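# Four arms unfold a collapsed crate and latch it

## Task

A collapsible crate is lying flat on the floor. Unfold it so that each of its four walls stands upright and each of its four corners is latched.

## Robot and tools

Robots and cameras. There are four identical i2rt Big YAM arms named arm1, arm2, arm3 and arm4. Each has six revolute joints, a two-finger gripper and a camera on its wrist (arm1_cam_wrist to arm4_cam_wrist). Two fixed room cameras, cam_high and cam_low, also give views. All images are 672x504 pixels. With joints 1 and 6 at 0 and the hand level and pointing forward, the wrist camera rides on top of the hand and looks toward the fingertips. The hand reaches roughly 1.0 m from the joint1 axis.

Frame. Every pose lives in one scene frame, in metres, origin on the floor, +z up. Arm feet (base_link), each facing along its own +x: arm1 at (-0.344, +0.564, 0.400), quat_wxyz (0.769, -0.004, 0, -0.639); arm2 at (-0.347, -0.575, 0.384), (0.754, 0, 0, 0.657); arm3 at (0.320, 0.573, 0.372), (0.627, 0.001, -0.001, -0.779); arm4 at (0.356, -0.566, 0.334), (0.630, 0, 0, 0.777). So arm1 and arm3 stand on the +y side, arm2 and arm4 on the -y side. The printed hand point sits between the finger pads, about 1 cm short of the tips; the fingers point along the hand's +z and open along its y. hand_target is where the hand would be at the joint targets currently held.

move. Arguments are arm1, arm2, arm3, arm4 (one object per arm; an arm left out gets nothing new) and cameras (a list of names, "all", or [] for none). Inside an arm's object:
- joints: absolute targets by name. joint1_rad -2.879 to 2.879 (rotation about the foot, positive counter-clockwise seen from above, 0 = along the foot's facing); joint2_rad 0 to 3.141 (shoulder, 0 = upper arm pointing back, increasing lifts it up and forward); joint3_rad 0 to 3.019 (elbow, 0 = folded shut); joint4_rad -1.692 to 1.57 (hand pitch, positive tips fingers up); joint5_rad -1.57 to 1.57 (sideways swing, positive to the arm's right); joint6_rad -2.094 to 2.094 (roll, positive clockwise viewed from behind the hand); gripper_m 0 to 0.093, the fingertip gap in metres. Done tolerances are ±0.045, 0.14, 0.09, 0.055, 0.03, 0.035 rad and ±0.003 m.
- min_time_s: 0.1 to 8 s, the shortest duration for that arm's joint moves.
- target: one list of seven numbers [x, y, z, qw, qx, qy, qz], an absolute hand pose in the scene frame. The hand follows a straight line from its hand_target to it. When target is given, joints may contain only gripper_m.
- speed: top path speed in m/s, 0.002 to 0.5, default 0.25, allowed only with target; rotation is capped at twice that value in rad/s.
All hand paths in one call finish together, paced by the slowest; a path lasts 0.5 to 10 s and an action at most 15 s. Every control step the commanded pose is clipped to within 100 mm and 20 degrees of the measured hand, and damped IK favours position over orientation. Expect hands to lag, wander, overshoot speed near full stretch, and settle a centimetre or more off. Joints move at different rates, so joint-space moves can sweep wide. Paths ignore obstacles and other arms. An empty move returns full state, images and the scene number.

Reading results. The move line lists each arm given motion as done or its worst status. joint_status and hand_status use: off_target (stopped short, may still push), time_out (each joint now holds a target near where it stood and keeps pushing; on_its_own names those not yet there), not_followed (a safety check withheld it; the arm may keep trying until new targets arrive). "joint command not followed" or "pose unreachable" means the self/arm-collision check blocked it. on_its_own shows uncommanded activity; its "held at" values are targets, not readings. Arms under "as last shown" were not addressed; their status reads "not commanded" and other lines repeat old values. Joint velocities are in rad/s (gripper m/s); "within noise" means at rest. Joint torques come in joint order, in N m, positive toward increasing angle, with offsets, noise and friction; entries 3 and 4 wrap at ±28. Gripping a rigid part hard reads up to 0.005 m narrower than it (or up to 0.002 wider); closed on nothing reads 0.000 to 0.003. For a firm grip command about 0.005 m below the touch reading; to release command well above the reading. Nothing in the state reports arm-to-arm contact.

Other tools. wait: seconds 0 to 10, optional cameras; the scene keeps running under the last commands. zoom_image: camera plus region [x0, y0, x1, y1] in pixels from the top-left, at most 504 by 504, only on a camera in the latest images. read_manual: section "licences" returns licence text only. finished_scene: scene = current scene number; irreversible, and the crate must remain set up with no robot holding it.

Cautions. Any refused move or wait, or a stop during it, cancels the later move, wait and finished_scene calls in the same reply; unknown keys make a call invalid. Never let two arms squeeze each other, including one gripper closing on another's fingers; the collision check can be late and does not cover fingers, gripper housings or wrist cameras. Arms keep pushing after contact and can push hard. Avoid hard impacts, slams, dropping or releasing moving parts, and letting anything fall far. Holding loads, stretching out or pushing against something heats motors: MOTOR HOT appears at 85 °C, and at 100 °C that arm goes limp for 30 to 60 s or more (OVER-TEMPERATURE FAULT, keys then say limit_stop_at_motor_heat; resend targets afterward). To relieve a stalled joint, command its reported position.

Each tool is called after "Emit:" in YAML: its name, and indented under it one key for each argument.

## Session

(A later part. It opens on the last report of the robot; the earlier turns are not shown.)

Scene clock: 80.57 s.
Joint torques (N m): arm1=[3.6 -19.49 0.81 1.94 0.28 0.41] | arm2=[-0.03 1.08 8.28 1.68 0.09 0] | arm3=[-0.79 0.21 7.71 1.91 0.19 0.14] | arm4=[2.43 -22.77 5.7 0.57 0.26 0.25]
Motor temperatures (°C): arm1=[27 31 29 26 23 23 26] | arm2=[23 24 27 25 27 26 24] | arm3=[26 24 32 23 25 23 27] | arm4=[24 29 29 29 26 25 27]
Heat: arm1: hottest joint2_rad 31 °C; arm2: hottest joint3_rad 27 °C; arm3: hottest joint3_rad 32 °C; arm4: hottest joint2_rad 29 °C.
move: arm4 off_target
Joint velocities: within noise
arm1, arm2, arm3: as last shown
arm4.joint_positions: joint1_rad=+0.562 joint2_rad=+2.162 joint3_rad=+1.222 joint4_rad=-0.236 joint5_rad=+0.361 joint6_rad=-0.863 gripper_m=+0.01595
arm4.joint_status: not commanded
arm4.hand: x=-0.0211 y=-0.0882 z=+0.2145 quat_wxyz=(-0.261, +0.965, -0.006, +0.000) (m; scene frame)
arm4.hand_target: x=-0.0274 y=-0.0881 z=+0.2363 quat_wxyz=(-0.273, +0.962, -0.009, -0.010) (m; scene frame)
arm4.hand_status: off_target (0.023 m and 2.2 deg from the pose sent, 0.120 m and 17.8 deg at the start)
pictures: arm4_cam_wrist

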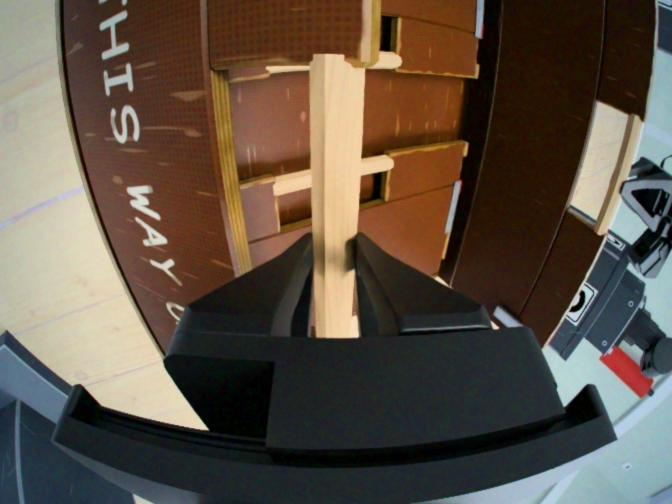

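Emit:
move:
  arm4: {"target": [-0.030, -0.155, 0.262, -0.384, 0.923, -0.010, -0.008], "speed": 0.14}
  arm2: {"joints": {"joint1_rad": -0.146, "joint2_rad": 2.02, "joint3_rad": 1.64, "joint4_rad": -1.145, "joint5_rad": 0.0, "joint6_rad": -0.283, "gripper_m": 0.045}, "min_time_s": 3.0}

Emit:
move:
  arm4: {"target": [-0.033, -0.204, 0.261, -0.447, 0.8935, -0.010, -0.007], "speed": 0.14}
  arm3: {"joints": {"joint1_rad": -0.249, "joint2_rad": 2.18, "joint3_rad": 1.77, "joint4_rad": -1.12, "joint5_rad": 0.0, "joint6_rad": -0.464, "gripper_m": 0.045}, "min_time_s": 3.0}
  cameras: ["arm4_cam_wrist", "arm3_cam_wrist", "cam_high", "cam_low"]

Scene clock: 86.33 s.
Joint torques (N m): arm1=[3.02 -19.19 0.98 1.91 0.3 0.44] | arm2=[1.32 -22.53 9.54 0.68 -0.12 -0.12] | arm3=[-0.5 -0.21 7.84 2.13 0.23 0.08] | arm4=[2.78 -19.96 4.74 1.1 0.5 0.29]
Motor temperatures (°C): arm1=[27 31 29 26 23 23 26] | arm2=[23 24 28 25 27 26 24] | arm3=[26 24 32 23 25 23 27] | arm4=[24 29 29 29 26 25 27]
Heat: arm1: hottest joint2_rad 31 °C; arm2: hottest joint3_rad 28 °C; arm3: hottest joint3_rad 32 °C; arm4: hottest joint2_rad 29 °C.
move: arm2 done; arm4 off_target
Joint velocities: within noise
arm1, arm3: as last shown
arm2.joint_positions: joint1_rad=-0.146 joint2_rad=+2.041 joint3_rad=+1.596 joint4_rad=-1.154 joint5_rad=+0.011 joint6_rad=-0.271 gripper_m=+0.04513
arm2.joint_status: all done
arm2.hand: x=-0.1796 y=-0.0075 z=+0.4096 quat_wxyz=(+0.009, +0.703, -0.711, +0.012) (m; scene frame)
arm2.hand_target: x=-0.1796 y=+0.0144 z=+0.4298 quat_wxyz=(-0.018, +0.709, -0.705, -0.004) (m; scene frame)
arm2.hand_status: not commanded
arm4.joint_positions: joint1_rad=+0.702 joint2_rad=+2.059 joint3_rad=+0.997 joint4_rad=+0.015 joint5_rad=+0.590 joint6_rad=-0.809 gripper_m=+0.01581
arm4.joint_status: not commanded
arm4.hand: x=-0.0220 y=-0.1487 z=+0.2444 quat_wxyz=(-0.374, +0.927, -0.007, +0.005) (m; scene frame)
arm4.hand_target: x=-0.0280 y=-0.1518 z=+0.2618 quat_wxyz=(-0.385, +0.923, -0.011, -0.007) (m; scene frame)
arm4.hand_status: off_target (0.020 m and 1.9 deg from the pose sent, 0.082 m and 14.9 deg at the start)
pictures: none

Scene clock: 90.07 s.
Joint torques (N m): arm1=[3.14 -18.78 0.87 1.99 0.29 0.42] | arm2=[0.73 -22.36 9.52 0.66 -0.12 -0.12] | arm3=[0.21 -18.49 10.02 0.72 0 0.08] | arm4=[3.6 -17.79 4.08 1.39 0.2 0.29]
Motor temperatures (°C): arm1=[27 31 29 26 23 23 26] | arm2=[23 24 28 25 27 26 24] | arm3=[26 25 32 23 25 23 27] | arm4=[24 29 29 29 26 25 27]
Heat: arm1: hottest joint2_rad 31 °C; arm2: hottest joint3_rad 28 °C; arm3: hottest joint3_rad 32 °C; arm4: hottest joint2_rad 29 °C.
move: arm3 done; arm4 off_target
Joint velocities: within noise
arm1, arm2: as last shown
arm2.hand_target: x=-0.1795 y=+0.0143 z=+0.4298 quat_wxyz=(-0.018, +0.709, -0.705, -0.004) (m; scene frame)
arm3.joint_positions: joint1_rad=-0.256 joint2_rad=+2.177 joint3_rad=+1.722 joint4_rad=-1.130 joint5_rad=+0.011 joint6_rad=-0.455 gripper_m=+0.04513
arm3.joint_status: all done
arm3.hand: x=+0.0308 y=+0.0108 z=+0.3576 quat_wxyz=(+0.007, -0.713, -0.701, -0.006) (m; scene frame)
arm3.hand_target: x=+0.0264 y=-0.0096 z=+0.3647 quat_wxyz=(-0.002, -0.710, -0.704, +0.014) (m; scene frame)
arm3.hand_status: not commanded
arm4.joint_positions: joint1_rad=+0.817 joint2_rad=+2.052 joint3_rad=+0.892 joint4_rad=+0.159 joint5_rad=+0.767 joint6_rad=-0.763 gripper_m=+0.01566
arm4.joint_status: not commanded
arm4.hand: x=-0.0233 y=-0.1936 z=+0.2516 quat_wxyz=(-0.444, +0.896, -0.009, +0.012) (m; scene frame)
arm4.hand_target: x=-0.0331 y=-0.2027 z=+0.2614 quat_wxyz=(-0.448, +0.894, -0.006, -0.005) (m; scene frame)
arm4.hand_status: off_target (0.017 m and 2.2 deg from the pose sent, 0.059 m and 9.3 deg at the start)
pictures: arm3_cam_wrist, arm4_cam_wrist, cam_high, cam_low

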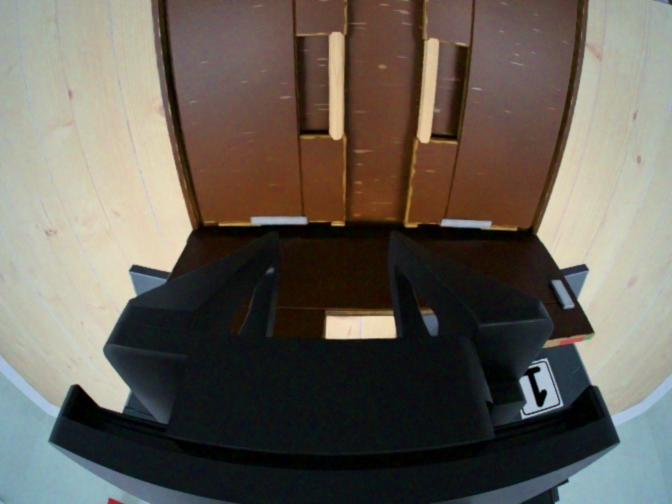

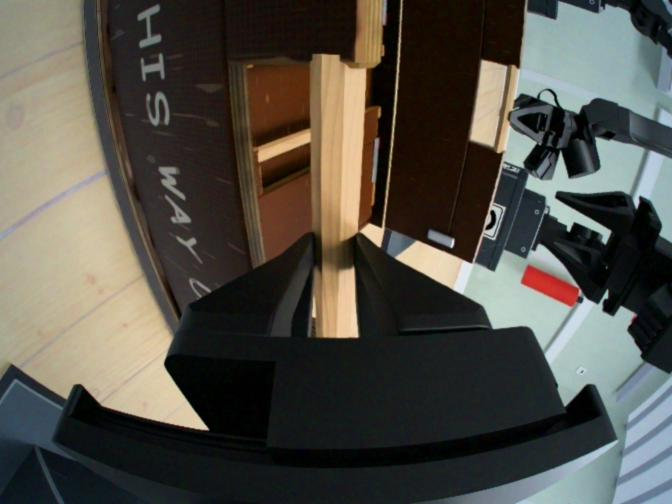

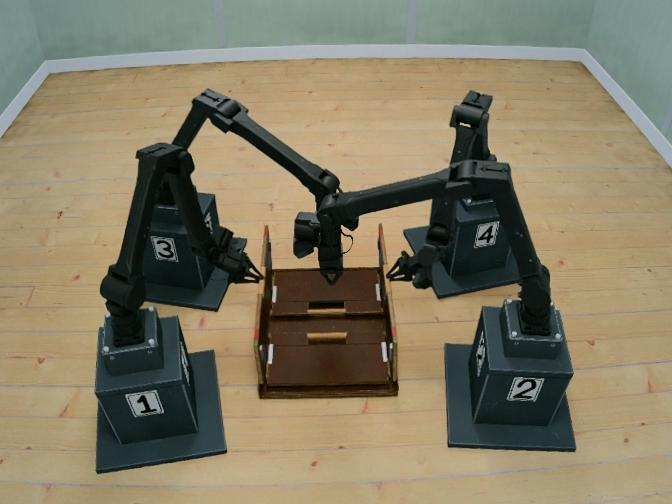

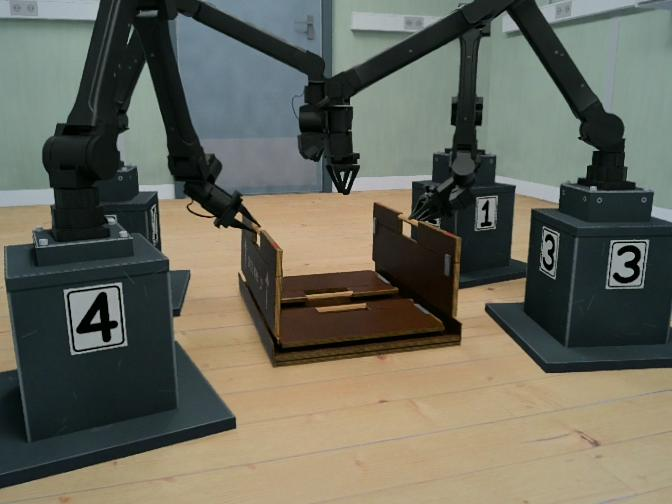

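Emit:
move:
  arm3: {"target": [0.024, -0.004, 0.12, 0.003, 0.7096, 0.7046, -0.015], "speed": 0.15}
  cameras: ["arm3_cam_wrist"]

Scene clock: 98.17 s.
Joint torques (N m): arm1=[3.55 -18.9 0.84 1.84 0.27 0.37] | arm2=[0.73 -22.36 9.51 0.68 -0.12 -0.12] | arm3=[-0.26 -18.37 7.6 0.83 -0.03 -0.03] | arm4=[3.6 -17.79 4.1 1.39 0.2 0.29]
Motor temperatures (°C): arm1=[27 31 29 26 23 23 26] | arm2=[23 24 28 24 27 26 24] | arm3=[26 25 32 23 25 23 27] | arm4=[24 30 28 29 26 25 27]
Heat: arm1: hottest joint2_rad 31 °C; arm2: hottest joint3_rad 28 °C; arm3: hottest joint3_rad 32 °C; arm4: hottest joint2_rad 30 °C.
move: arm3 off_target
Joint velocities: within noise
arm1, arm2, arm4: as last shown
arm3.joint_positions: joint1_rad=-0.265 joint2_rad=+2.547 joint3_rad=+1.717 joint4_rad=-0.733 joint5_rad=+0.009 joint6_rad=-0.456 gripper_m=+0.04513
arm3.joint_status: not commanded
arm3.hand: x=+0.0262 y=+0.0129 z=+0.1272 quat_wxyz=(+0.002, -0.716, -0.698, +0.004) (m; scene frame)
arm3.hand_target: x=+0.0202 y=+0.0013 z=+0.1208 quat_wxyz=(-0.003, -0.713, -0.701, +0.015) (m; scene frame)
arm3.hand_status: off_target (0.018 m and 1.7 deg from the pose sent, 0.238 m and 2.7 deg at the start)
pictures: arm3_cam_wrist

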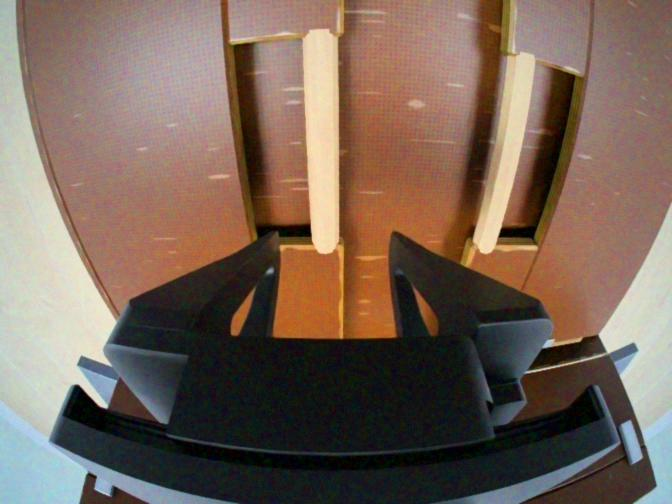

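Emit:
move:
  arm3: {"target": [0.035, 0.0, 0.024, 0.001, 0.7096, 0.7046, -0.0105], "speed": 0.12}
  cameras: ["arm3_cam_wrist"]

Scene clock: 104.53 s.
Joint torques (N m): arm1=[3.31 -19.31 0.85 2.17 0.28 0.41] | arm2=[0.67 -22.36 9.52 0.65 -0.12 -0.12] | arm3=[0.32 -18.61 6.87 0.72 0.08 0.08] | arm4=[3.66 -17.79 4.08 1.37 0.2 0.29]
Motor temperatures (°C): arm1=[27 31 29 26 23 23 26] | arm2=[23 25 28 24 27 26 24] | arm3=[26 26 32 23 25 23 27] | arm4=[24 30 28 29 26 25 27]
Heat: arm1: hottest joint2_rad 31 °C; arm2: hottest joint3_rad 28 °C; arm3: hottest joint3_rad 32 °C; arm4: hottest joint2_rad 30 °C.
move: arm3 off_target
Joint velocities: within noise
arm1, arm2, arm4: as last shown
arm3.joint_positions: joint1_rad=-0.253 joint2_rad=+2.740 joint3_rad=+1.829 joint4_rad=-0.647 joint5_rad=+0.009 joint6_rad=-0.456 gripper_m=+0.04513
arm3.joint_status: not commanded
arm3.hand: x=+0.0330 y=+0.0086 z=+0.0367 quat_wxyz=(+0.001, -0.712, -0.703, +0.006) (m; scene frame)
arm3.hand_target: x=+0.0384 y=-0.0004 z=+0.0246 quat_wxyz=(-0.001, -0.708, -0.706, +0.011) (m; scene frame)
arm3.hand_status: off_target (0.015 m and 0.6 deg from the pose sent, 0.104 m and 1.3 deg at the start)
pictures: arm3_cam_wrist

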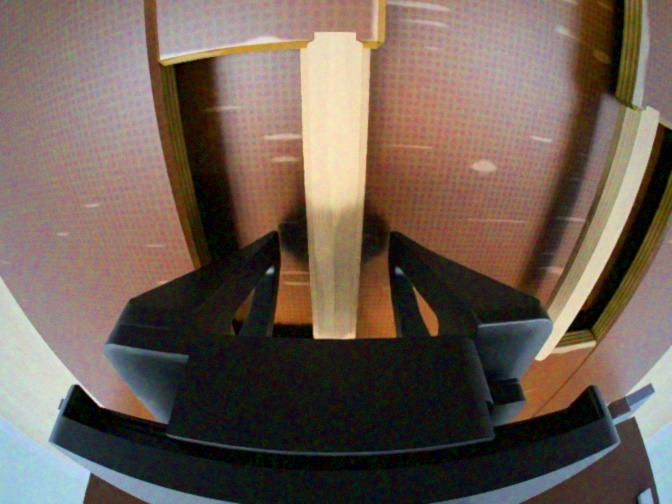

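Well placed. Close arm3's gripper.

Emit:
move:
  arm3: {"joints": {"gripper_m": 0.013}}
  cameras: ["arm3_cam_wrist"]

Scene clock: 105.83 s.
Joint torques (N m): arm1=[3.19 -18.67 0.77 1.87 0.3 0.41] | arm2=[0.73 -22.36 9.52 0.66 -0.12 -0.12] | arm3=[0.26 -18.43 6.8 0.8 0.13 0.11] | arm4=[3.6 -17.79 4.1 1.37 0.2 0.29]
Motor temperatures (°C): arm1=[27 31 29 26 23 23 26] | arm2=[23 25 28 24 27 26 24] | arm3=[26 26 32 23 25 23 27] | arm4=[24 30 28 29 26 25 27]
Heat: arm1: hottest joint2_rad 31 °C; arm2: hottest joint3_rad 28 °C; arm3: hottest joint3_rad 32 °C; arm4: hottest joint2_rad 30 °C.
move: arm3 off_target
Joint velocities: within noise
arm1, arm2, arm4: as last shown
arm3.joint_positions: joint1_rad=-0.256 joint2_rad=+2.740 joint3_rad=+1.829 joint4_rad=-0.647 joint5_rad=-0.001 joint6_rad=-0.464 gripper_m=+0.01723
arm3.joint_status: gripper_m off_target (ended at +0.01725, target +0.01300)
arm3.hand: x=+0.0330 y=+0.0086 z=+0.0367 quat_wxyz=(-0.004, -0.710, -0.704, +0.005) (m; scene frame)
arm3.hand_target: x=+0.0377 y=-0.0001 z=+0.0245 quat_wxyz=(-0.004, -0.706, -0.708, +0.010) (m; scene frame)
arm3.hand_status: not commanded
pictures: arm3_cam_wrist

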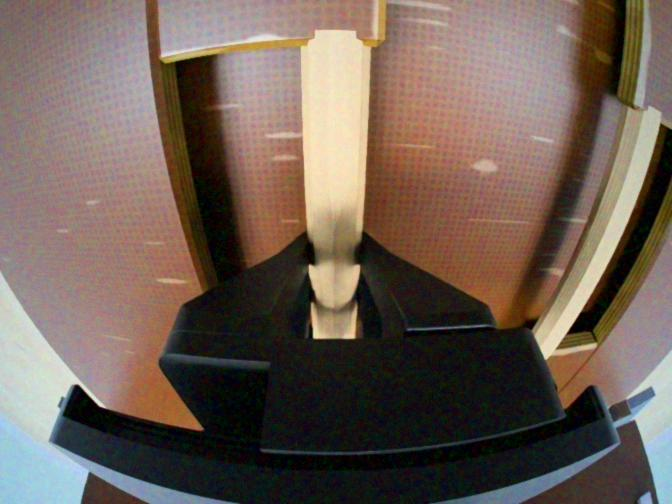

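Emit:
move:
  arm3: {"target": [0.059, 0.001, 0.145, -0.0703, 0.7058, 0.7008, -0.0838], "speed": 0.14}

Emit:
move:
  arm3: {"target": [0.116, 0.0005, 0.225, -0.1555, 0.6914, 0.6866, -0.1697], "speed": 0.14}
  cameras: ["arm3_cam_wrist"]

Scene clock: 111.83 s.
Joint torques (N m): arm1=[2.96 -18.67 0.8 1.91 0.28 0.45] | arm2=[0.73 -22.36 9.52 0.66 -0.13 -0.13] | arm3=[1.2 -24.94 2.74 -1.06 0.08 0.22] | arm4=[2.78 -17.32 4.78 1.36 0.03 0.28]
Motor temperatures (°C): arm1=[27 31 28 26 23 23 26] | arm2=[23 25 28 24 27 26 24] | arm3=[26 27 31 23 25 23 27] | arm4=[24 31 28 29 26 25 27]
Heat: arm1: hottest joint2_rad 31 °C; arm2: hottest joint3_rad 28 °C; arm3: hottest joint3_rad 31 °C; arm4: hottest joint2_rad 31 °C.
move: arm3 off_target
Joint velocities: within noise
arm1.joint_positions: joint1_rad=+0.860 joint2_rad=+2.226 joint3_rad=+0.785 joint4_rad=+0.425 joint5_rad=+0.792 joint6_rad=-0.709 gripper_m=+0.01660
arm1.joint_status: not commanded
arm1.hand: x=-0.0103 y=+0.2251 z=+0.2437 quat_wxyz=(+0.011, -0.023, -0.892, +0.451) (m; scene frame)
arm1.hand_target: x=+0.0011 y=+0.2398 z=+0.2470 quat_wxyz=(-0.009, -0.020, -0.892, +0.451) (m; scene frame)
arm1.hand_status: not commanded
arm2: as last shown
arm3.joint_positions: joint1_rad=-0.182 joint2_rad=+2.552 joint3_rad=+1.622 joint4_rad=-0.544 joint5_rad=+0.210 joint6_rad=-0.393 gripper_m=+0.01719
arm3.joint_status: not commanded
arm3.hand: x=+0.0444 y=+0.0102 z=+0.1063 quat_wxyz=(+0.078, -0.708, -0.697, +0.083) (m; scene frame)
arm3.hand_target: x=+0.0549 y=-0.0001 z=+0.1426 quat_wxyz=(+0.073, -0.705, -0.700, +0.088) (m; scene frame)
arm3.hand_status: off_target (0.042 m and 1.0 deg from the pose sent, 0.112 m and 12.4 deg at the start)
arm4.joint_positions: joint1_rad=+0.827 joint2_rad=+2.047 joint3_rad=+0.883 joint4_rad=+0.159 joint5_rad=+0.774 joint6_rad=-0.754 gripper_m=+0.01558
arm4.joint_status: not commanded
arm4.hand: x=-0.0233 y=-0.1991 z=+0.2521 quat_wxyz=(-0.445, +0.895, -0.008, +0.011) (m; scene frame)
arm4.hand_target: x=-0.0328 y=-0.2025 z=+0.2615 quat_wxyz=(-0.449, +0.894, -0.010, -0.006) (m; scene frame)
arm4.hand_status: not commanded
pictures: none

Scene clock: 113.43 s.
Joint torques (N m): arm1=[3.25 -19.43 0.83 1.81 0.26 0.39] | arm2=[0.73 -22.36 9.51 0.65 -0.12 -0.12] | arm3=[1.85 -22.83 3.56 -0.73 0.27 0.24] | arm4=[2.37 -17.14 5.08 1.35 0.03 0.25]
Motor temperatures (°C): arm1=[27 31 28 26 23 23 26] | arm2=[23 25 28 24 27 26 24] | arm3=[26 27 31 23 25 23 27] | arm4=[24 31 28 29 26 25 27]
Heat: arm1: hottest joint2_rad 31 °C; arm2: hottest joint3_rad 28 °C; arm3: hottest joint3_rad 31 °C; arm4: hottest joint2_rad 31 °C.
move: arm3 off_target
Joint velocities: within noise
arm1, arm2: as last shown
arm3.joint_positions: joint1_rad=-0.034 joint2_rad=+2.357 joint3_rad=+1.457 joint4_rad=-0.558 joint5_rad=+0.454 joint6_rad=-0.252 gripper_m=+0.01654
arm3.joint_status: not commanded
arm3.hand: x=+0.0982 y=+0.0100 z=+0.1927 quat_wxyz=(+0.165, -0.696, -0.680, +0.161) (m; scene frame)
arm3.hand_target: x=+0.1143 y=-0.0009 z=+0.2233 quat_wxyz=(+0.156, -0.690, -0.686, +0.170) (m; scene frame)
arm3.hand_status: off_target (0.038 m and 1.7 deg from the pose sent, 0.139 m and 13.5 deg at the start)
arm4.joint_positions: joint1_rad=+0.835 joint2_rad=+2.045 joint3_rad=+0.879 joint4_rad=+0.159 joint5_rad=+0.780 joint6_rad=-0.751 gripper_m=+0.01553
arm4.joint_status: not commanded
arm4.hand: x=-0.0236 y=-0.2026 z=+0.2523 quat_wxyz=(-0.446, +0.895, -0.006, +0.011) (m; scene frame)
arm4.hand_target: x=-0.0328 y=-0.2034 z=+0.2620 quat_wxyz=(-0.450, +0.893, -0.009, -0.005) (m; scene frame)
arm4.hand_status: not commanded
pictures: arm3_cam_wrist

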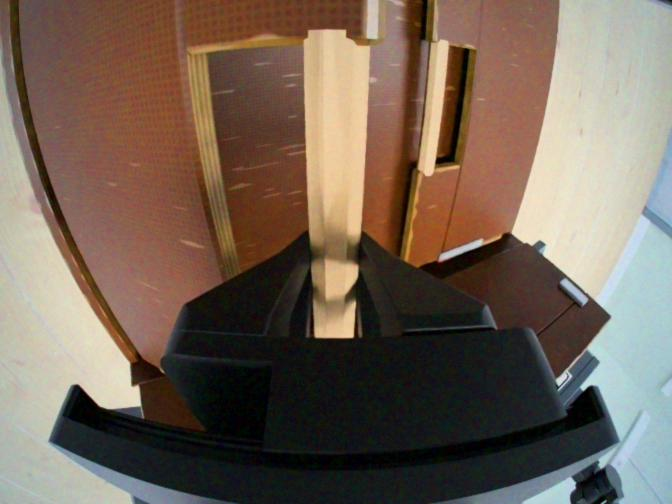

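Emit:
move:
  arm3: {"target": [0.192, -0.0005, 0.261, -0.238, 0.6668, 0.6621, -0.2527], "speed": 0.14}

Emit:
move:
  arm3: {"target": [0.264, -0.0015, 0.265, -0.2948, 0.6431, 0.6386, -0.310], "speed": 0.14}
  arm2: {"target": [-0.070, 0.018, 0.14, -0.02, 0.7107, -0.7036, -0.012], "speed": 0.18}
  cameras: ["arm3_cam_wrist", "arm2_cam_wrist"]

Scene clock: 116.70 s.
Joint torques (N m): arm1=[2.73 -19.25 0.59 2.04 0.25 0.41] | arm2=[0.73 -22.36 9.51 0.66 -0.12 -0.12] | arm3=[2.67 -21.77 4.27 -0.92 0 0.27] | arm4=[2.43 -17.14 5.12 1.35 0.02 0.24]
Motor temperatures (°C): arm1=[27 31 28 26 23 23 26] | arm2=[23 25 28 24 27 26 24] | arm3=[26 27 31 23 25 23 27] | arm4=[24 31 28 29 26 25 28]
Heat: arm1: hottest joint2_rad 31 °C; arm2: hottest joint3_rad 28 °C; arm3: hottest joint3_rad 31 °C; arm4: hottest joint2_rad 31 °C.
move: arm3 off_target
Joint velocities: within noise
arm1, arm2: as last shown
arm3.joint_positions: joint1_rad=+0.140 joint2_rad=+2.306 joint3_rad=+1.417 joint4_rad=-0.649 joint5_rad=+0.726 joint6_rad=-0.051 gripper_m=+0.01646
arm3.joint_status: not commanded
arm3.hand: x=+0.1617 y=+0.0105 z=+0.2360 quat_wxyz=(+0.255, -0.674, -0.649, +0.245) (m; scene frame)
arm3.hand_target: x=+0.1902 y=-0.0011 z=+0.2605 quat_wxyz=(+0.238, -0.665, -0.661, +0.253) (m; scene frame)
arm3.hand_status: off_target (0.041 m and 2.7 deg from the pose sent, 0.117 m and 14.1 deg at the start)
arm4.joint_positions: joint1_rad=+0.835 joint2_rad=+2.045 joint3_rad=+0.879 joint4_rad=+0.159 joint5_rad=+0.781 joint6_rad=-0.751 gripper_m=+0.01552
arm4.joint_status: not commanded
arm4.hand: x=-0.0235 y=-0.2025 z=+0.2525 quat_wxyz=(-0.447, +0.894, -0.007, +0.012) (m; scene frame)
arm4.hand_target: x=-0.0329 y=-0.2032 z=+0.2622 quat_wxyz=(-0.451, +0.892, -0.010, -0.004) (m; scene frame)
arm4.hand_status: not commanded
pictures: none

Scene clock: 119.37 s.
Joint torques (N m): arm1=[3.19 -19.25 0.87 1.91 0.28 0.43] | arm2=[-1.08 -24.35 7.49 0.65 -0.17 -0.13] | arm3=[4.84 -19.14 6.39 -1.94 0.13 0.47] | arm4=[2.43 -17.14 5.11 1.36 0.01 0.24]
Motor temperatures (°C): arm1=[27 31 28 26 23 23 26] | arm2=[23 26 28 24 27 26 24] | arm3=[26 28 31 23 25 23 28] | arm4=[24 31 28 29 26 25 28]
Heat: arm1: hottest joint2_rad 31 °C; arm2: hottest joint3_rad 28 °C; arm3: hottest joint3_rad 31 °C; arm4: hottest joint2_rad 31 °C.
move: arm2 off_target; arm3 off_target
Joint velocities: within noise
arm1, arm4: as last shown
arm2.joint_positions: joint1_rad=-0.304 joint2_rad=+2.562 joint3_rad=+1.723 joint4_rad=-0.728 joint5_rad=-0.009 joint6_rad=-0.433 gripper_m=+0.04513
arm2.joint_status: not commanded
arm2.hand: x=-0.0780 y=-0.0027 z=+0.1333 quat_wxyz=(-0.001, +0.705, -0.709, -0.005) (m; scene frame)
arm2.hand_target: x=-0.0673 y=+0.0136 z=+0.1406 quat_wxyz=(-0.019, +0.706, -0.708, -0.013) (m; scene frame)
arm2.hand_status: off_target (0.023 m and 2.5 deg from the pose sent, 0.292 m and 4.5 deg at the start)
arm3.joint_positions: joint1_rad=+0.281 joint2_rad=+2.334 joint3_rad=+1.458 joint4_rad=-0.819 joint5_rad=+0.891 joint6_rad=+0.171 gripper_m=+0.01646
arm3.joint_status: not commanded
arm3.hand: x=+0.2213 y=+0.0112 z=+0.2532 quat_wxyz=(+0.309, -0.652, -0.622, +0.303) (m; scene frame)
arm3.hand_target: x=+0.2622 y=-0.0005 z=+0.2642 quat_wxyz=(+0.294, -0.641, -0.637, +0.310) (m; scene frame)
arm3.hand_status: off_target (0.046 m and 2.8 deg from the pose sent, 0.107 m and 9.4 deg at the start)
arm4.hand_target: x=-0.0330 y=-0.2032 z=+0.2622 quat_wxyz=(-0.451, +0.893, -0.009, -0.005) (m; scene frame)
pictures: arm2_cam_wrist, arm3_cam_wrist

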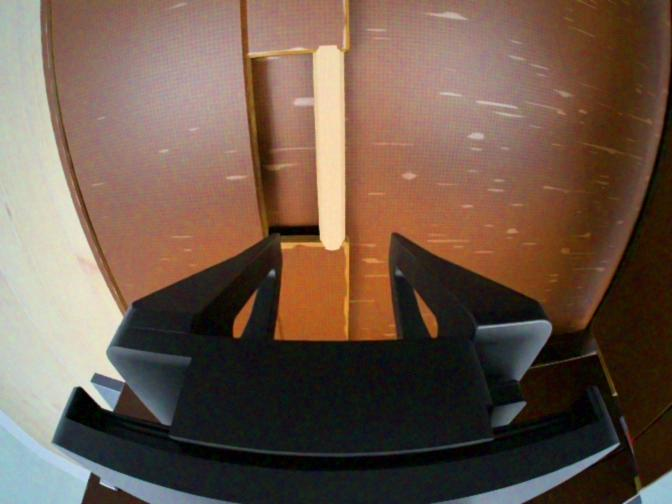

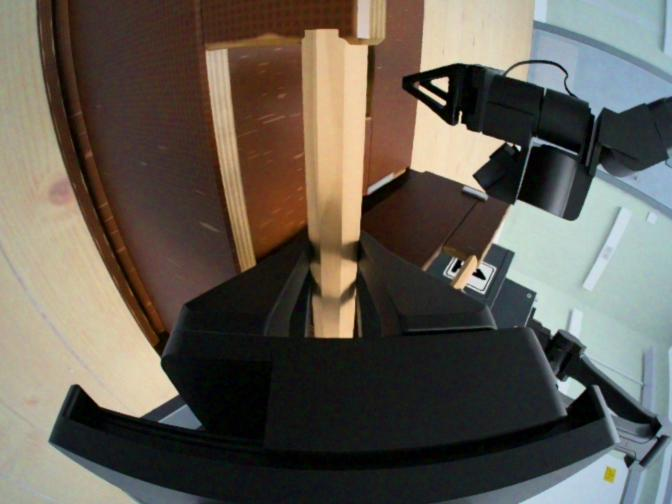

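Emit:
move:
  arm3: {"target": [0.295, -0.002, 0.261, -0.3141, 0.6337, 0.6292, -0.329], "speed": 0.1}
  arm2: {"target": [-0.074, 0.003, 0.0245, -0.02, 0.7107, -0.7036, -0.012], "speed": 0.12}
  cameras: ["arm3_cam_wrist", "arm2_cam_wrist"]

Scene clock: 124.63 s.
Joint torques (N m): arm1=[3.14 -19.49 0.7 2.04 0.26 0.36] | arm2=[-0.26 -24.18 6.52 0.76 -0.1 -0.12] | arm3=[4.84 -18.26 6.98 -1.65 -0.12 0.34] | arm4=[2.43 -17.14 5.12 1.36 0.01 0.24]
Motor temperatures (°C): arm1=[27 31 28 26 23 23 26] | arm2=[23 27 28 24 27 26 24] | arm3=[26 28 31 23 25 23 28] | arm4=[24 31 28 29 26 25 28]
Heat: arm1: hottest joint2_rad 31 °C; arm2: hottest joint3_rad 28 °C; arm3: hottest joint3_rad 31 °C; arm4: hottest joint2_rad 31 °C.
move: arm2 off_target; arm3 off_target
Joint velocities: within noise
arm1, arm4: as last shown
arm2.joint_positions: joint1_rad=-0.301 joint2_rad=+2.783 joint3_rad=+1.823 joint4_rad=-0.599 joint5_rad=-0.009 joint6_rad=-0.444 gripper_m=+0.04513
arm2.joint_status: not commanded
arm2.hand: x=-0.0839 y=-0.0109 z=+0.0233 quat_wxyz=(-0.004, +0.710, -0.705, -0.006) (m; scene frame)
arm2.hand_target: x=-0.0759 y=+0.0035 z=+0.0258 quat_wxyz=(-0.021, +0.712, -0.702, -0.012) (m; scene frame)
arm2.hand_status: off_target (0.017 m and 1.9 deg from the pose sent, 0.109 m and 2.5 deg at the start)
arm3.joint_positions: joint1_rad=+0.350 joint2_rad=+2.372 joint3_rad=+1.512 joint4_rad=-0.948 joint5_rad=+0.947 joint6_rad=+0.305 gripper_m=+0.01646
arm3.joint_status: not commanded
arm3.hand: x=+0.2538 y=+0.0106 z=+0.2562 quat_wxyz=(+0.331, -0.642, -0.611, +0.325) (m; scene frame)
arm3.hand_target: x=+0.2932 y=-0.0015 z=+0.2619 quat_wxyz=(+0.313, -0.632, -0.627, +0.330) (m; scene frame)
arm3.hand_status: off_target (0.043 m and 3.0 deg from the pose sent, 0.075 m and 3.8 deg at the start)
pictures: arm2_cam_wrist, arm3_cam_wrist

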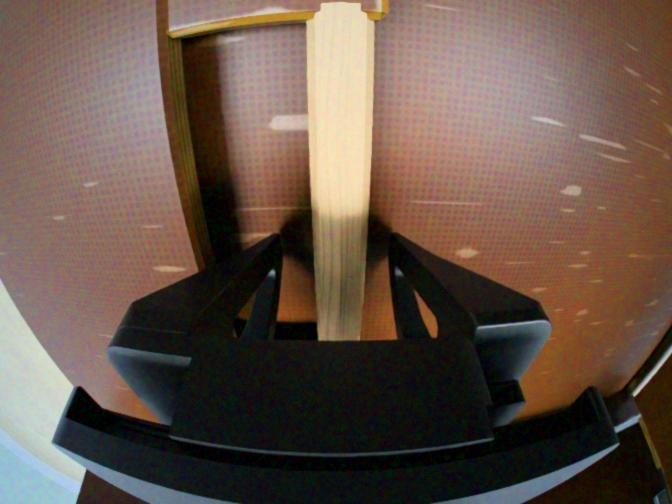

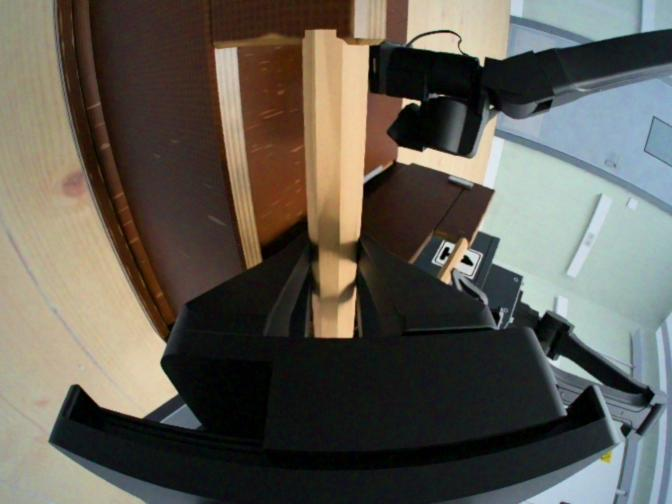

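Emit:
move:
  arm3: {"target": [0.303, -0.002, 0.260, -0.318, 0.632, 0.627, -0.332], "speed": 0.08}
  arm2: {"joints": {"gripper_m": 0.013}}
  cameras: ["arm2_cam_wrist", "cam_low", "cam_high"]

Scene clock: 128.70 s.
Joint torques (N m): arm1=[3.31 -19.37 0.76 1.88 0.27 0.41] | arm2=[-0.32 -24.23 6.49 0.7 -0.13 -0.12] | arm3=[6.24 -18.08 6.86 -1.58 -0.02 0.4] | arm4=[2.37 -17.14 5.12 1.35 0.01 0.24]
Motor temperatures (°C): arm1=[27 31 28 26 23 23 26] | arm2=[23 27 28 24 27 26 24] | arm3=[26 28 31 23 25 23 28] | arm4=[24 31 28 29 26 25 28]
Heat: arm1: hottest joint2_rad 31 °C; arm2: hottest joint3_rad 28 °C; arm3: hottest joint3_rad 31 °C; arm4: hottest joint2_rad 31 °C.
move: arm2 off_target; arm3 off_target
Joint velocities: within noise
arm1, arm4: as last shown
arm2.joint_positions: joint1_rad=-0.304 joint2_rad=+2.783 joint3_rad=+1.823 joint4_rad=-0.597 joint5_rad=-0.009 joint6_rad=-0.447 gripper_m=+0.01764
arm2.joint_status: gripper_m off_target (ended at +0.01766, target +0.01300)
arm2.hand: x=-0.0820 y=-0.0113 z=+0.0233 quat_wxyz=(-0.005, +0.710, -0.705, -0.006) (m; scene frame)
arm2.hand_target: x=-0.0744 y=+0.0023 z=+0.0257 quat_wxyz=(-0.020, +0.712, -0.702, -0.012) (m; scene frame)
arm2.hand_status: not commanded
arm3.joint_positions: joint1_rad=+0.351 joint2_rad=+2.381 joint3_rad=+1.527 joint4_rad=-0.977 joint5_rad=+0.947 joint6_rad=+0.325 gripper_m=+0.01646
arm3.joint_status: not commanded
arm3.hand: x=+0.2546 y=+0.0106 z=+0.2557 quat_wxyz=(+0.336, -0.643, -0.608, +0.322) (m; scene frame)
arm3.hand_target: x=+0.3023 y=-0.0001 z=+0.2598 quat_wxyz=(+0.317, -0.630, -0.627, +0.331) (m; scene frame)
arm3.hand_status: off_target (0.050 m and 3.4 deg from the pose sent, 0.051 m and 2.7 deg at the start)
pictures: arm2_cam_wrist, cam_high, cam_low

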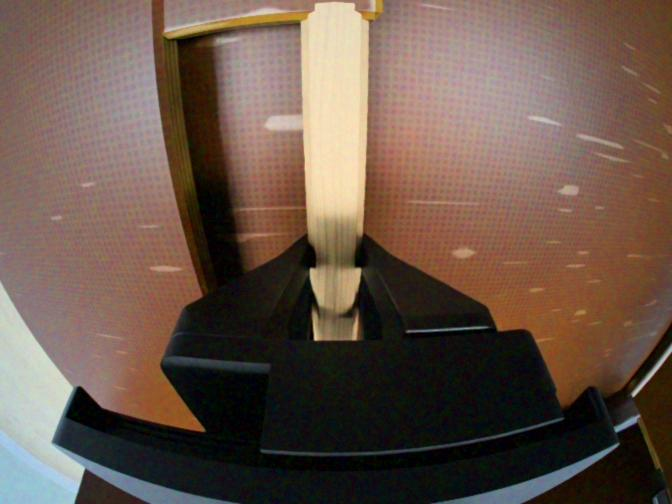

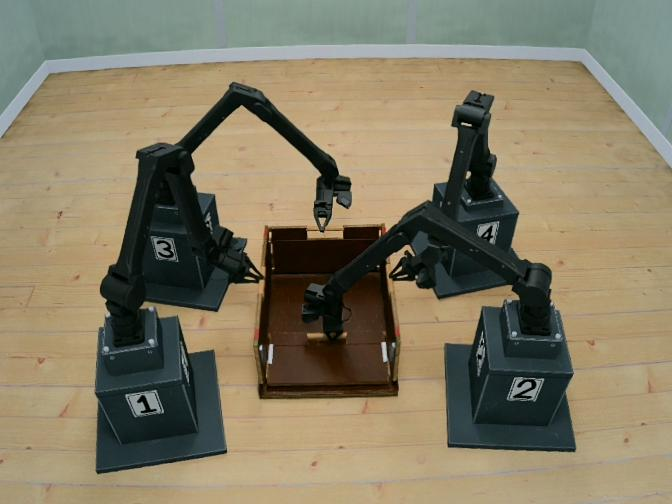

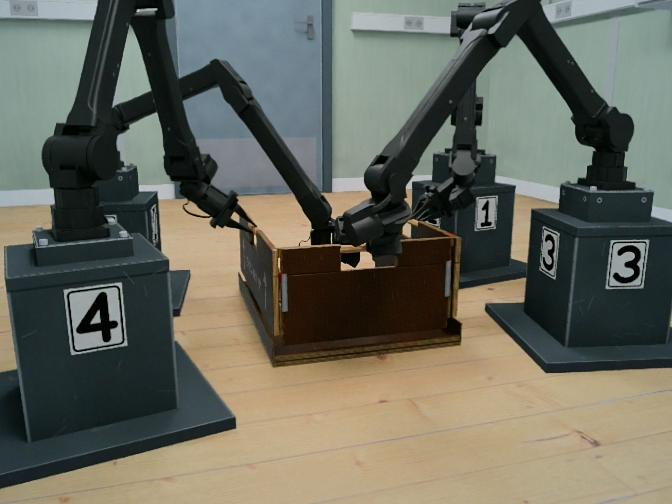

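Emit:
move:
  arm3: {"target": [0.258, -0.0005, 0.259, -0.317, 0.6325, 0.627, -0.331], "speed": 0.1}
  arm2: {"target": [-0.107, 0.0, 0.141, -0.0882, 0.7069, -0.6998, 0.0555], "speed": 0.14}

Emit:
move:
  arm2: {"target": [-0.172, 0.0, 0.220, -0.1723, 0.6925, -0.6856, 0.142], "speed": 0.14}
  cameras: ["arm2_cam_wrist", "arm3_cam_wrist"]

Scene clock: 134.93 s.
Joint torques (N m): arm1=[3.02 -18.96 0.79 1.95 0.29 0.43] | arm2=[1.38 -28.75 3.41 -0.35 -0.21 0.16] | arm3=[0.03 -19.14 4.34 1.46 0.11 -0.26] | arm4=[2.37 -17.14 5.11 1.36 0.01 0.24]
Motor temperatures (°C): arm1=[27 31 28 26 23 23 26] | arm2=[23 27 28 24 27 26 25] | arm3=[26 28 31 23 25 23 28] | arm4=[24 31 28 29 26 25 28]
Heat: arm1: hottest joint2_rad 31 °C; arm2: hottest joint3_rad 28 °C; arm3: hottest joint3_rad 31 °C; arm4: hottest joint2_rad 31 °C.
move: arm2 off_target; arm3 off_target
Joint velocities: within noise
arm1, arm4: as last shown
arm2.joint_positions: joint1_rad=-0.227 joint2_rad=+2.558 joint3_rad=+1.587 joint4_rad=-0.499 joint5_rad=+0.183 joint6_rad=-0.387 gripper_m=+0.01749
arm2.joint_status: not commanded
arm2.hand: x=-0.0975 y=-0.0112 z=+0.1079 quat_wxyz=(-0.083, +0.708, -0.698, +0.064) (m; scene frame)
arm2.hand_target: x=-0.1044 y=+0.0025 z=+0.1397 quat_wxyz=(-0.093, +0.708, -0.698, +0.055) (m; scene frame)
arm2.hand_status: off_target (0.036 m and 1.2 deg from the pose sent, 0.121 m and 11.9 deg at the start)
arm3.joint_positions: joint1_rad=+0.351 joint2_rad=+2.374 joint3_rad=+1.506 joint4_rad=-0.932 joint5_rad=+0.959 joint6_rad=+0.288 gripper_m=+0.01646
arm3.joint_status: not commanded
arm3.hand: x=+0.2534 y=+0.0105 z=+0.2551 quat_wxyz=(+0.333, -0.635, -0.615, +0.329) (m; scene frame)
arm3.hand_target: x=+0.2578 y=+0.0012 z=+0.2594 quat_wxyz=(+0.319, -0.633, -0.624, +0.330) (m; scene frame)
arm3.hand_status: off_target (0.013 m and 2.3 deg from the pose sent, 0.012 m and 3.4 deg at the start)
pictures: none

Scene clock: 136.43 s.
Joint torques (N m): arm1=[3.31 -19.14 0.88 1.95 0.26 0.4] | arm2=[2.26 -27.16 4.01 -0.66 -0.32 0.38] | arm3=[-0.44 -19.43 4.25 1.39 0.11 -0.3] | arm4=[2.43 -17.14 5.12 1.36 0.01 0.24]
Motor temperatures (°C): arm1=[27 31 28 26 23 23 26] | arm2=[23 27 28 24 27 26 25] | arm3=[26 28 31 23 25 23 28] | arm4=[24 31 28 29 26 25 28]
Heat: arm1: hottest joint2_rad 31 °C; arm2: hottest joint3_rad 28 °C; arm3: hottest joint3_rad 31 °C; arm4: hottest joint2_rad 31 °C.
move: arm2 off_target
Joint velocities: within noise
arm1, arm3, arm4: as last shown
arm2.joint_positions: joint1_rad=-0.065 joint2_rad=+2.375 joint3_rad=+1.429 joint4_rad=-0.513 joint5_rad=+0.447 joint6_rad=-0.245 gripper_m=+0.01697
arm2.joint_status: not commanded
arm2.hand: x=-0.1544 y=-0.0113 z=+0.1893 quat_wxyz=(-0.164, +0.695, -0.682, +0.158) (m; scene frame)
arm2.hand_target: x=-0.1706 y=+0.0003 z=+0.2182 quat_wxyz=(-0.172, +0.693, -0.686, +0.143) (m; scene frame)
arm2.hand_status: off_target (0.037 m and 2.1 deg from the pose sent, 0.135 m and 13.8 deg at the start)
pictures: arm2_cam_wrist, arm3_cam_wrist

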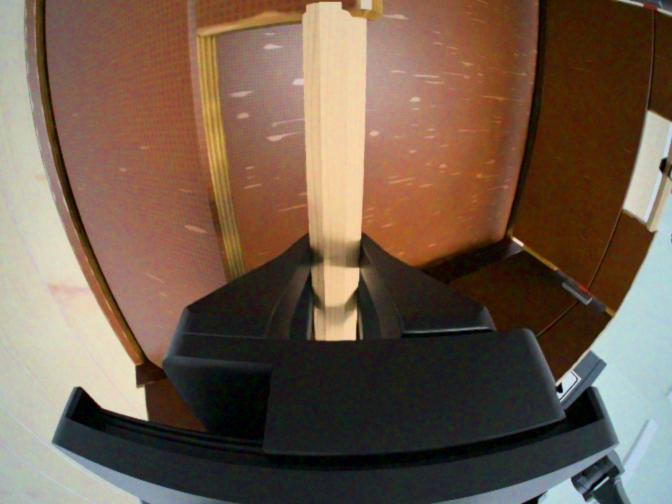

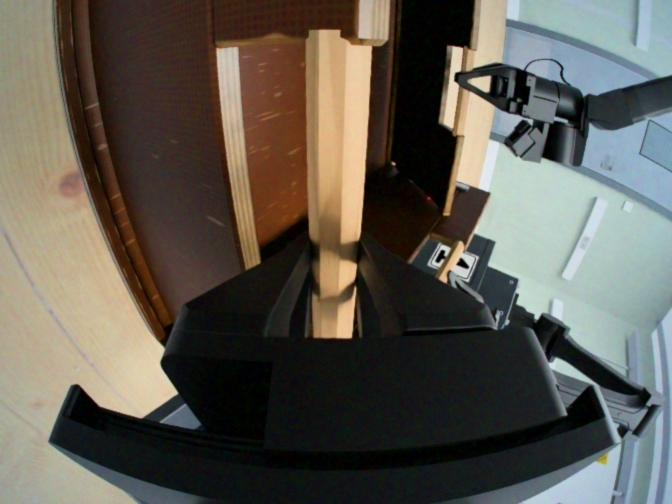

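Proceeding with the rest of the raise.

Emit:
move:
  arm2: {"target": [-0.253, -0.001, 0.256, -0.2506, 0.6678, -0.6612, 0.219], "speed": 0.14}

Emit:
move:
  arm2: {"target": [-0.313, -0.001, 0.262, -0.3063, 0.6441, -0.6377, 0.277], "speed": 0.13}

Emit:
move:
  arm2: {"target": [-0.345, -0.001, 0.260, -0.325, 0.6347, -0.6283, 0.296], "speed": 0.1}
  cameras: ["arm2_cam_wrist", "cam_high", "cam_low"]

Scene clock: 139.63 s.
Joint torques (N m): arm1=[2.73 -19.19 0.83 1.94 0.28 0.41] | arm2=[3.25 -25.93 4.74 -1.01 -0.62 0.51] | arm3=[-0.5 -20.01 4.25 1.39 0.09 -0.3] | arm4=[2.37 -17.14 5.12 1.36 0 0.24]
Motor temperatures (°C): arm1=[27 31 28 26 23 23 26] | arm2=[23 28 28 24 27 26 25] | arm3=[26 28 31 23 25 23 28] | arm4=[24 30 27 29 26 25 28]
Heat: arm1: hottest joint2_rad 31 °C; arm2: hottest joint2_rad 28 °C; arm3: hottest joint3_rad 31 °C; arm4: hottest joint2_rad 30 °C.
move: arm2 off_target
Joint velocities: within noise
arm1.joint_positions: joint1_rad=+0.860 joint2_rad=+2.226 joint3_rad=+0.785 joint4_rad=+0.425 joint5_rad=+0.792 joint6_rad=-0.709 gripper_m=+0.01660
arm1.joint_status: not commanded
arm1.hand: x=-0.0103 y=+0.2251 z=+0.2437 quat_wxyz=(+0.011, -0.023, -0.892, +0.451) (m; scene frame)
arm1.hand_target: x=+0.0011 y=+0.2398 z=+0.2470 quat_wxyz=(-0.009, -0.020, -0.892, +0.451) (m; scene frame)
arm1.hand_status: not commanded
arm2.joint_positions: joint1_rad=+0.124 joint2_rad=+2.328 joint3_rad=+1.401 joint4_rad=-0.617 joint5_rad=+0.706 joint6_rad=-0.041 gripper_m=+0.01697
arm2.joint_status: not commanded
arm2.hand: x=-0.2262 y=-0.0102 z=+0.2319 quat_wxyz=(-0.248, +0.669, -0.657, +0.242) (m; scene frame)
arm2.hand_target: x=-0.2512 y=+0.0004 z=+0.2556 quat_wxyz=(-0.253, +0.670, -0.663, +0.219) (m; scene frame)
arm2.hand_status: off_target (0.037 m and 2.7 deg from the pose sent, 0.119 m and 12.7 deg at the start)
arm3, arm4: as last shown
arm3.hand_target: x=+0.2578 y=+0.0013 z=+0.2594 quat_wxyz=(+0.319, -0.633, -0.624, +0.330) (m; scene frame)
arm4.hand_target: x=-0.0330 y=-0.2033 z=+0.2622 quat_wxyz=(-0.451, +0.893, -0.009, -0.005) (m; scene frame)
pictures: none

Scene clock: 141.20 s.
Joint torques (N m): arm1=[2.32 -19.08 0.72 2.1 0.3 0.4] | arm2=[3.96 -24.82 5.57 -1.29 -0.13 0.59] | arm3=[-0.21 -19.78 4.34 1.29 0.12 -0.26] | arm4=[2.43 -17.08 5.12 1.36 0 0.24]
Motor temperatures (°C): arm1=[27 31 28 26 23 23 26] | arm2=[23 28 28 24 27 26 25] | arm3=[26 28 31 23 25 23 28] | arm4=[24 30 27 29 26 25 28]
Heat: arm1: hottest joint2_rad 31 °C; arm2: hottest joint2_rad 28 °C; arm3: hottest joint3_rad 31 °C; arm4: hottest joint2_rad 30 °C.
move: arm2 off_target
Joint velocities: within noise
arm1: as last shown
arm2.joint_positions: joint1_rad=+0.259 joint2_rad=+2.372 joint3_rad=+1.469 joint4_rad=-0.797 joint5_rad=+0.863 joint6_rad=+0.165 gripper_m=+0.01706
arm2.joint_status: not commanded
arm2.hand: x=-0.2826 y=-0.0096 z=+0.2440 quat_wxyz=(-0.300, +0.647, -0.636, +0.297) (m; scene frame)
arm2.hand_target: x=-0.3112 y=-0.0013 z=+0.2609 quat_wxyz=(-0.307, +0.647, -0.640, +0.278) (m; scene frame)
arm2.hand_status: off_target (0.036 m and 2.4 deg from the pose sent, 0.092 m and 8.6 deg at the start)
arm3.joint_positions: joint1_rad=+0.351 joint2_rad=+2.374 joint3_rad=+1.506 joint4_rad=-0.932 joint5_rad=+0.960 joint6_rad=+0.288 gripper_m=+0.01646
arm3.joint_status: not commanded
arm3.hand: x=+0.2533 y=+0.0104 z=+0.2554 quat_wxyz=(+0.334, -0.635, -0.615, +0.329) (m; scene frame)
arm3.hand_target: x=+0.2577 y=+0.0013 z=+0.2595 quat_wxyz=(+0.319, -0.633, -0.623, +0.330) (m; scene frame)
arm3.hand_status: not commanded
arm4.joint_positions: joint1_rad=+0.837 joint2_rad=+2.045 joint3_rad=+0.879 joint4_rad=+0.159 joint5_rad=+0.781 joint6_rad=-0.751 gripper_m=+0.01552
arm4.joint_status: not commanded
arm4.hand: x=-0.0240 y=-0.2031 z=+0.2525 quat_wxyz=(-0.447, +0.894, -0.006, +0.012) (m; scene frame)
arm4.hand_target: x=-0.0336 y=-0.2039 z=+0.2622 quat_wxyz=(-0.451, +0.893, -0.009, -0.005) (m; scene frame)
arm4.hand_status: not commanded
pictures: none

Scene clock: 142.40 s.
Joint torques (N m): arm1=[2.61 -18.96 0.69 1.96 0.29 0.4] | arm2=[7.53 -24.23 5.64 -1.58 -0.05 0.87] | arm3=[-0.26 -19.19 4.41 1.33 0.08 -0.23] | arm4=[2.43 -17.08 5.12 1.36 0 0.24]
Motor temperatures (°C): arm1=[27 31 28 26 23 23 26] | arm2=[23 28 28 24 27 26 25] | arm3=[26 28 31 23 25 23 28] | arm4=[24 30 27 29 26 25 28]
Heat: arm1: hottest joint2_rad 31 °C; arm2: hottest joint2_rad 28 °C; arm3: hottest joint3_rad 31 °C; arm4: hottest joint2_rad 30 °C.
move: arm2 off_target
Joint velocities: within noise
arm1.joint_positions: joint1_rad=+0.860 joint2_rad=+2.226 joint3_rad=+0.785 joint4_rad=+0.425 joint5_rad=+0.794 joint6_rad=-0.707 gripper_m=+0.01660
arm1.joint_status: not commanded
arm1.hand: x=-0.0105 y=+0.2250 z=+0.2439 quat_wxyz=(+0.011, -0.024, -0.892, +0.452) (m; scene frame)
arm1.hand_target: x=+0.0009 y=+0.2397 z=+0.2471 quat_wxyz=(-0.009, -0.021, -0.892, +0.451) (m; scene frame)
arm1.hand_status: not commanded
arm2.joint_positions: joint1_rad=+0.285 joint2_rad=+2.409 joint3_rad=+1.524 joint4_rad=-0.903 joint5_rad=+0.906 joint6_rad=+0.252 gripper_m=+0.01706
arm2.joint_status: not commanded
arm2.hand: x=-0.2925 y=-0.0092 z=+0.2449 quat_wxyz=(-0.309, +0.634, -0.632, +0.321) (m; scene frame)
arm2.hand_target: x=-0.3435 y=-0.0018 z=+0.2593 quat_wxyz=(-0.327, +0.640, -0.630, +0.295) (m; scene frame)
arm2.hand_status: off_target (0.055 m and 3.4 deg from the pose sent, 0.065 m and 3.3 deg at the start)
arm3.joint_positions: joint1_rad=+0.350 joint2_rad=+2.374 joint3_rad=+1.506 joint4_rad=-0.932 joint5_rad=+0.960 joint6_rad=+0.288 gripper_m=+0.01646
arm3.joint_status: not commanded
arm3.hand: x=+0.2524 y=+0.0105 z=+0.2554 quat_wxyz=(+0.334, -0.635, -0.614, +0.329) (m; scene frame)
arm3.hand_target: x=+0.2571 y=+0.0014 z=+0.2595 quat_wxyz=(+0.319, -0.633, -0.623, +0.330) (m; scene frame)
arm3.hand_status: not commanded
arm4: as last shown
pictures: arm2_cam_wrist, cam_high, cam_low

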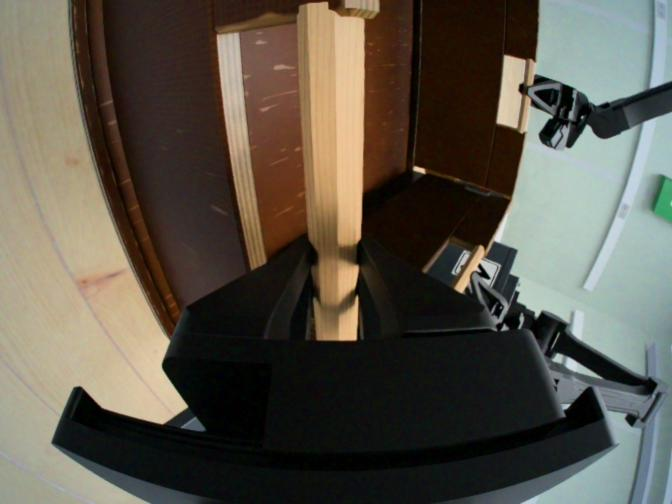

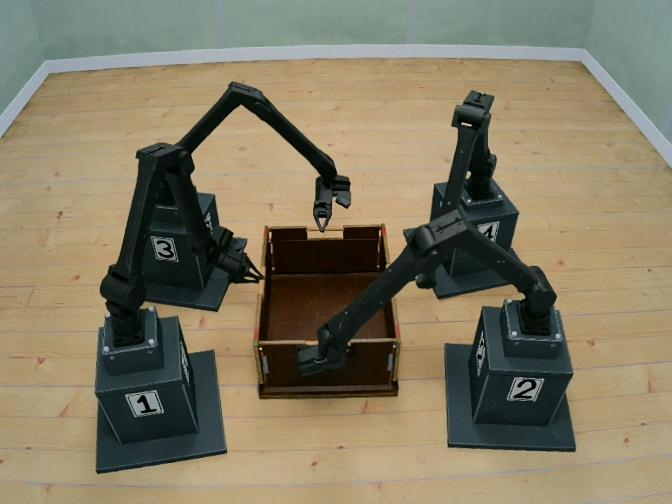

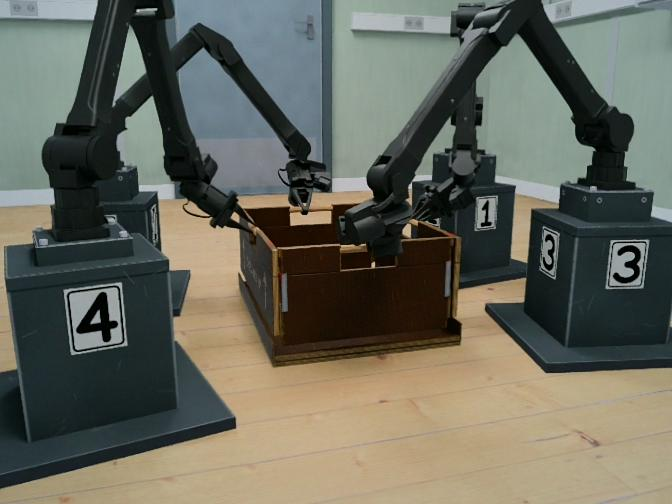

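Emit:
move:
  arm2: {"target": [-0.373, -0.001, 0.257, -0.333, 0.6305, -0.6245, 0.304], "speed": 0.08}
  cameras: ["arm2_cam_wrist"]

Scene clock: 144.47 s.
Joint torques (N m): arm1=[3.31 -19.25 0.61 1.92 0.26 0.42] | arm2=[11.22 -24.35 5.76 -1.48 -0.35 1.08] | arm3=[0.03 -19.43 4.34 1.48 0.08 -0.25] | arm4=[2.43 -17.14 5.12 1.36 0 0.24]
Motor temperatures (°C): arm1=[27 31 28 26 23 23 26] | arm2=[23 28 28 24 27 26 25] | arm3=[26 28 31 23 25 23 28] | arm4=[24 30 27 29 26 25 28]
Heat: arm1: hottest joint2_rad 31 °C; arm2: hottest joint2_rad 28 °C; arm3: hottest joint3_rad 31 °C; arm4: hottest joint2_rad 30 °C.
move: arm2 off_target
Joint velocities: within noise
arm1, arm3, arm4: as last shown
arm2.joint_positions: joint1_rad=+0.290 joint2_rad=+2.437 joint3_rad=+1.567 joint4_rad=-0.982 joint5_rad=+0.923 joint6_rad=+0.312 gripper_m=+0.01706
arm2.joint_status: not commanded
arm2.hand: x=-0.2932 y=-0.0093 z=+0.2447 quat_wxyz=(-0.310, +0.623, -0.634, +0.338) (m; scene frame)
arm2.hand_target: x=-0.3681 y=-0.0042 z=+0.2554 quat_wxyz=(-0.334, +0.636, -0.626, +0.303) (m; scene frame)
arm2.hand_status: off_target (0.081 m and 4.9 deg from the pose sent, 0.082 m and 3.5 deg at the start)
pictures: arm2_cam_wrist

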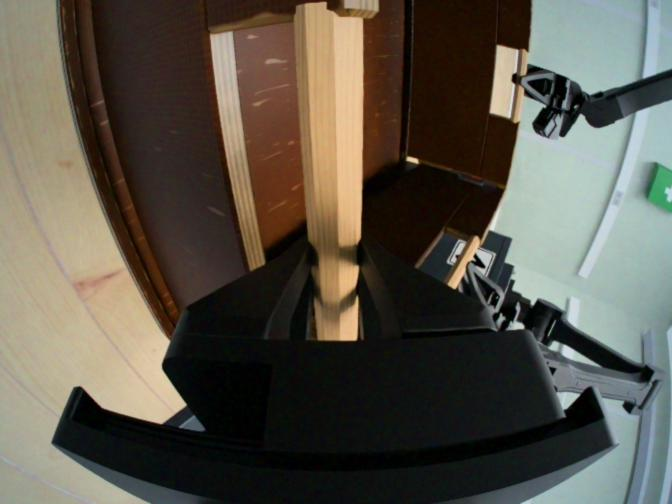

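Emit:
move:
  arm2: {"target": [-0.264, -0.001, 0.256, -0.315, 0.6385, -0.632, 0.301], "speed": 0.1}
  arm3: {"target": [0.224, -0.0005, 0.259, -0.314, 0.6337, 0.6292, -0.329], "speed": 0.1}
  cameras: ["cam_high", "cam_low"]

Scene clock: 147.97 s.
Joint torques (N m): arm1=[3.14 -18.9 0.58 1.92 0.29 0.39] | arm2=[-3.25 -24.23 4.37 0.91 0.22 -0.28] | arm3=[-3.9 -18.84 4.79 2.17 0.18 -0.63] | arm4=[2.43 -17.14 5.12 1.36 0 0.24]
Motor temperatures (°C): arm1=[27 31 28 26 23 23 26] | arm2=[23 29 28 24 27 26 25] | arm3=[26 28 30 23 25 23 28] | arm4=[24 30 27 29 26 25 28]
Heat: arm1: hottest joint2_rad 31 °C; arm2: hottest joint2_rad 29 °C; arm3: hottest joint3_rad 30 °C; arm4: hottest joint2_rad 30 °C.
move: arm2 off_target; arm3 off_target
Joint velocities: within noise
arm1, arm4: as last shown
arm2.joint_positions: joint1_rad=+0.277 joint2_rad=+2.383 joint3_rad=+1.470 joint4_rad=-0.797 joint5_rad=+0.901 joint6_rad=+0.168 gripper_m=+0.01707
arm2.joint_status: not commanded
arm2.hand: x=-0.2886 y=-0.0094 z=+0.2437 quat_wxyz=(-0.314, +0.648, -0.622, +0.307) (m; scene frame)
arm2.hand_target: x=-0.2706 y=-0.0028 z=+0.2551 quat_wxyz=(-0.313, +0.641, -0.633, +0.300) (m; scene frame)
arm2.hand_status: off_target (0.029 m and 1.7 deg from the pose sent, 0.032 m and 4.7 deg at the start)
arm3.joint_positions: joint1_rad=+0.344 joint2_rad=+2.346 joint3_rad=+1.458 joint4_rad=-0.836 joint5_rad=+0.950 joint6_rad=+0.213 gripper_m=+0.01646
arm3.joint_status: not commanded
arm3.hand: x=+0.2501 y=+0.0102 z=+0.2552 quat_wxyz=(+0.318, -0.630, -0.626, +0.332) (m; scene frame)
arm3.hand_target: x=+0.2308 y=-0.0003 z=+0.2580 quat_wxyz=(+0.311, -0.631, -0.631, +0.327) (m; scene frame)
arm3.hand_status: off_target (0.028 m and 0.8 deg from the pose sent, 0.031 m and 2.8 deg at the start)
pictures: cam_high, cam_low

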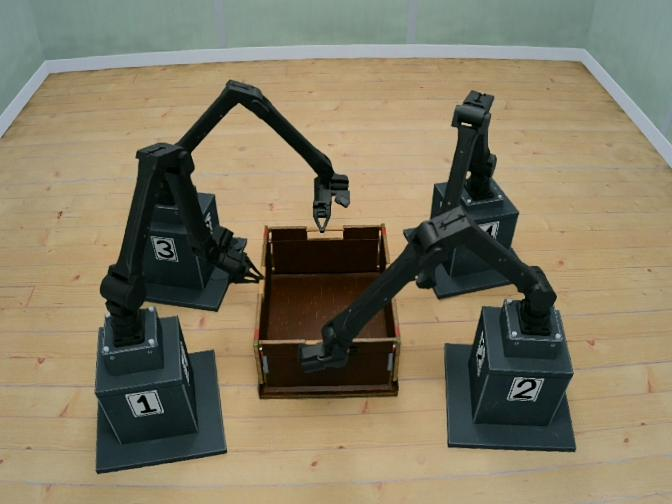

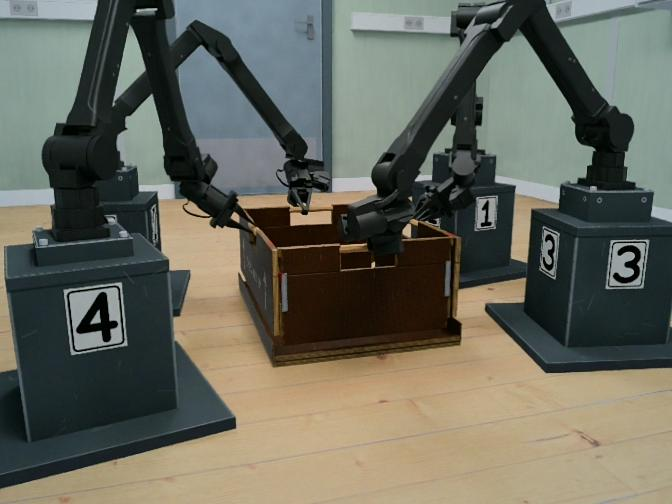

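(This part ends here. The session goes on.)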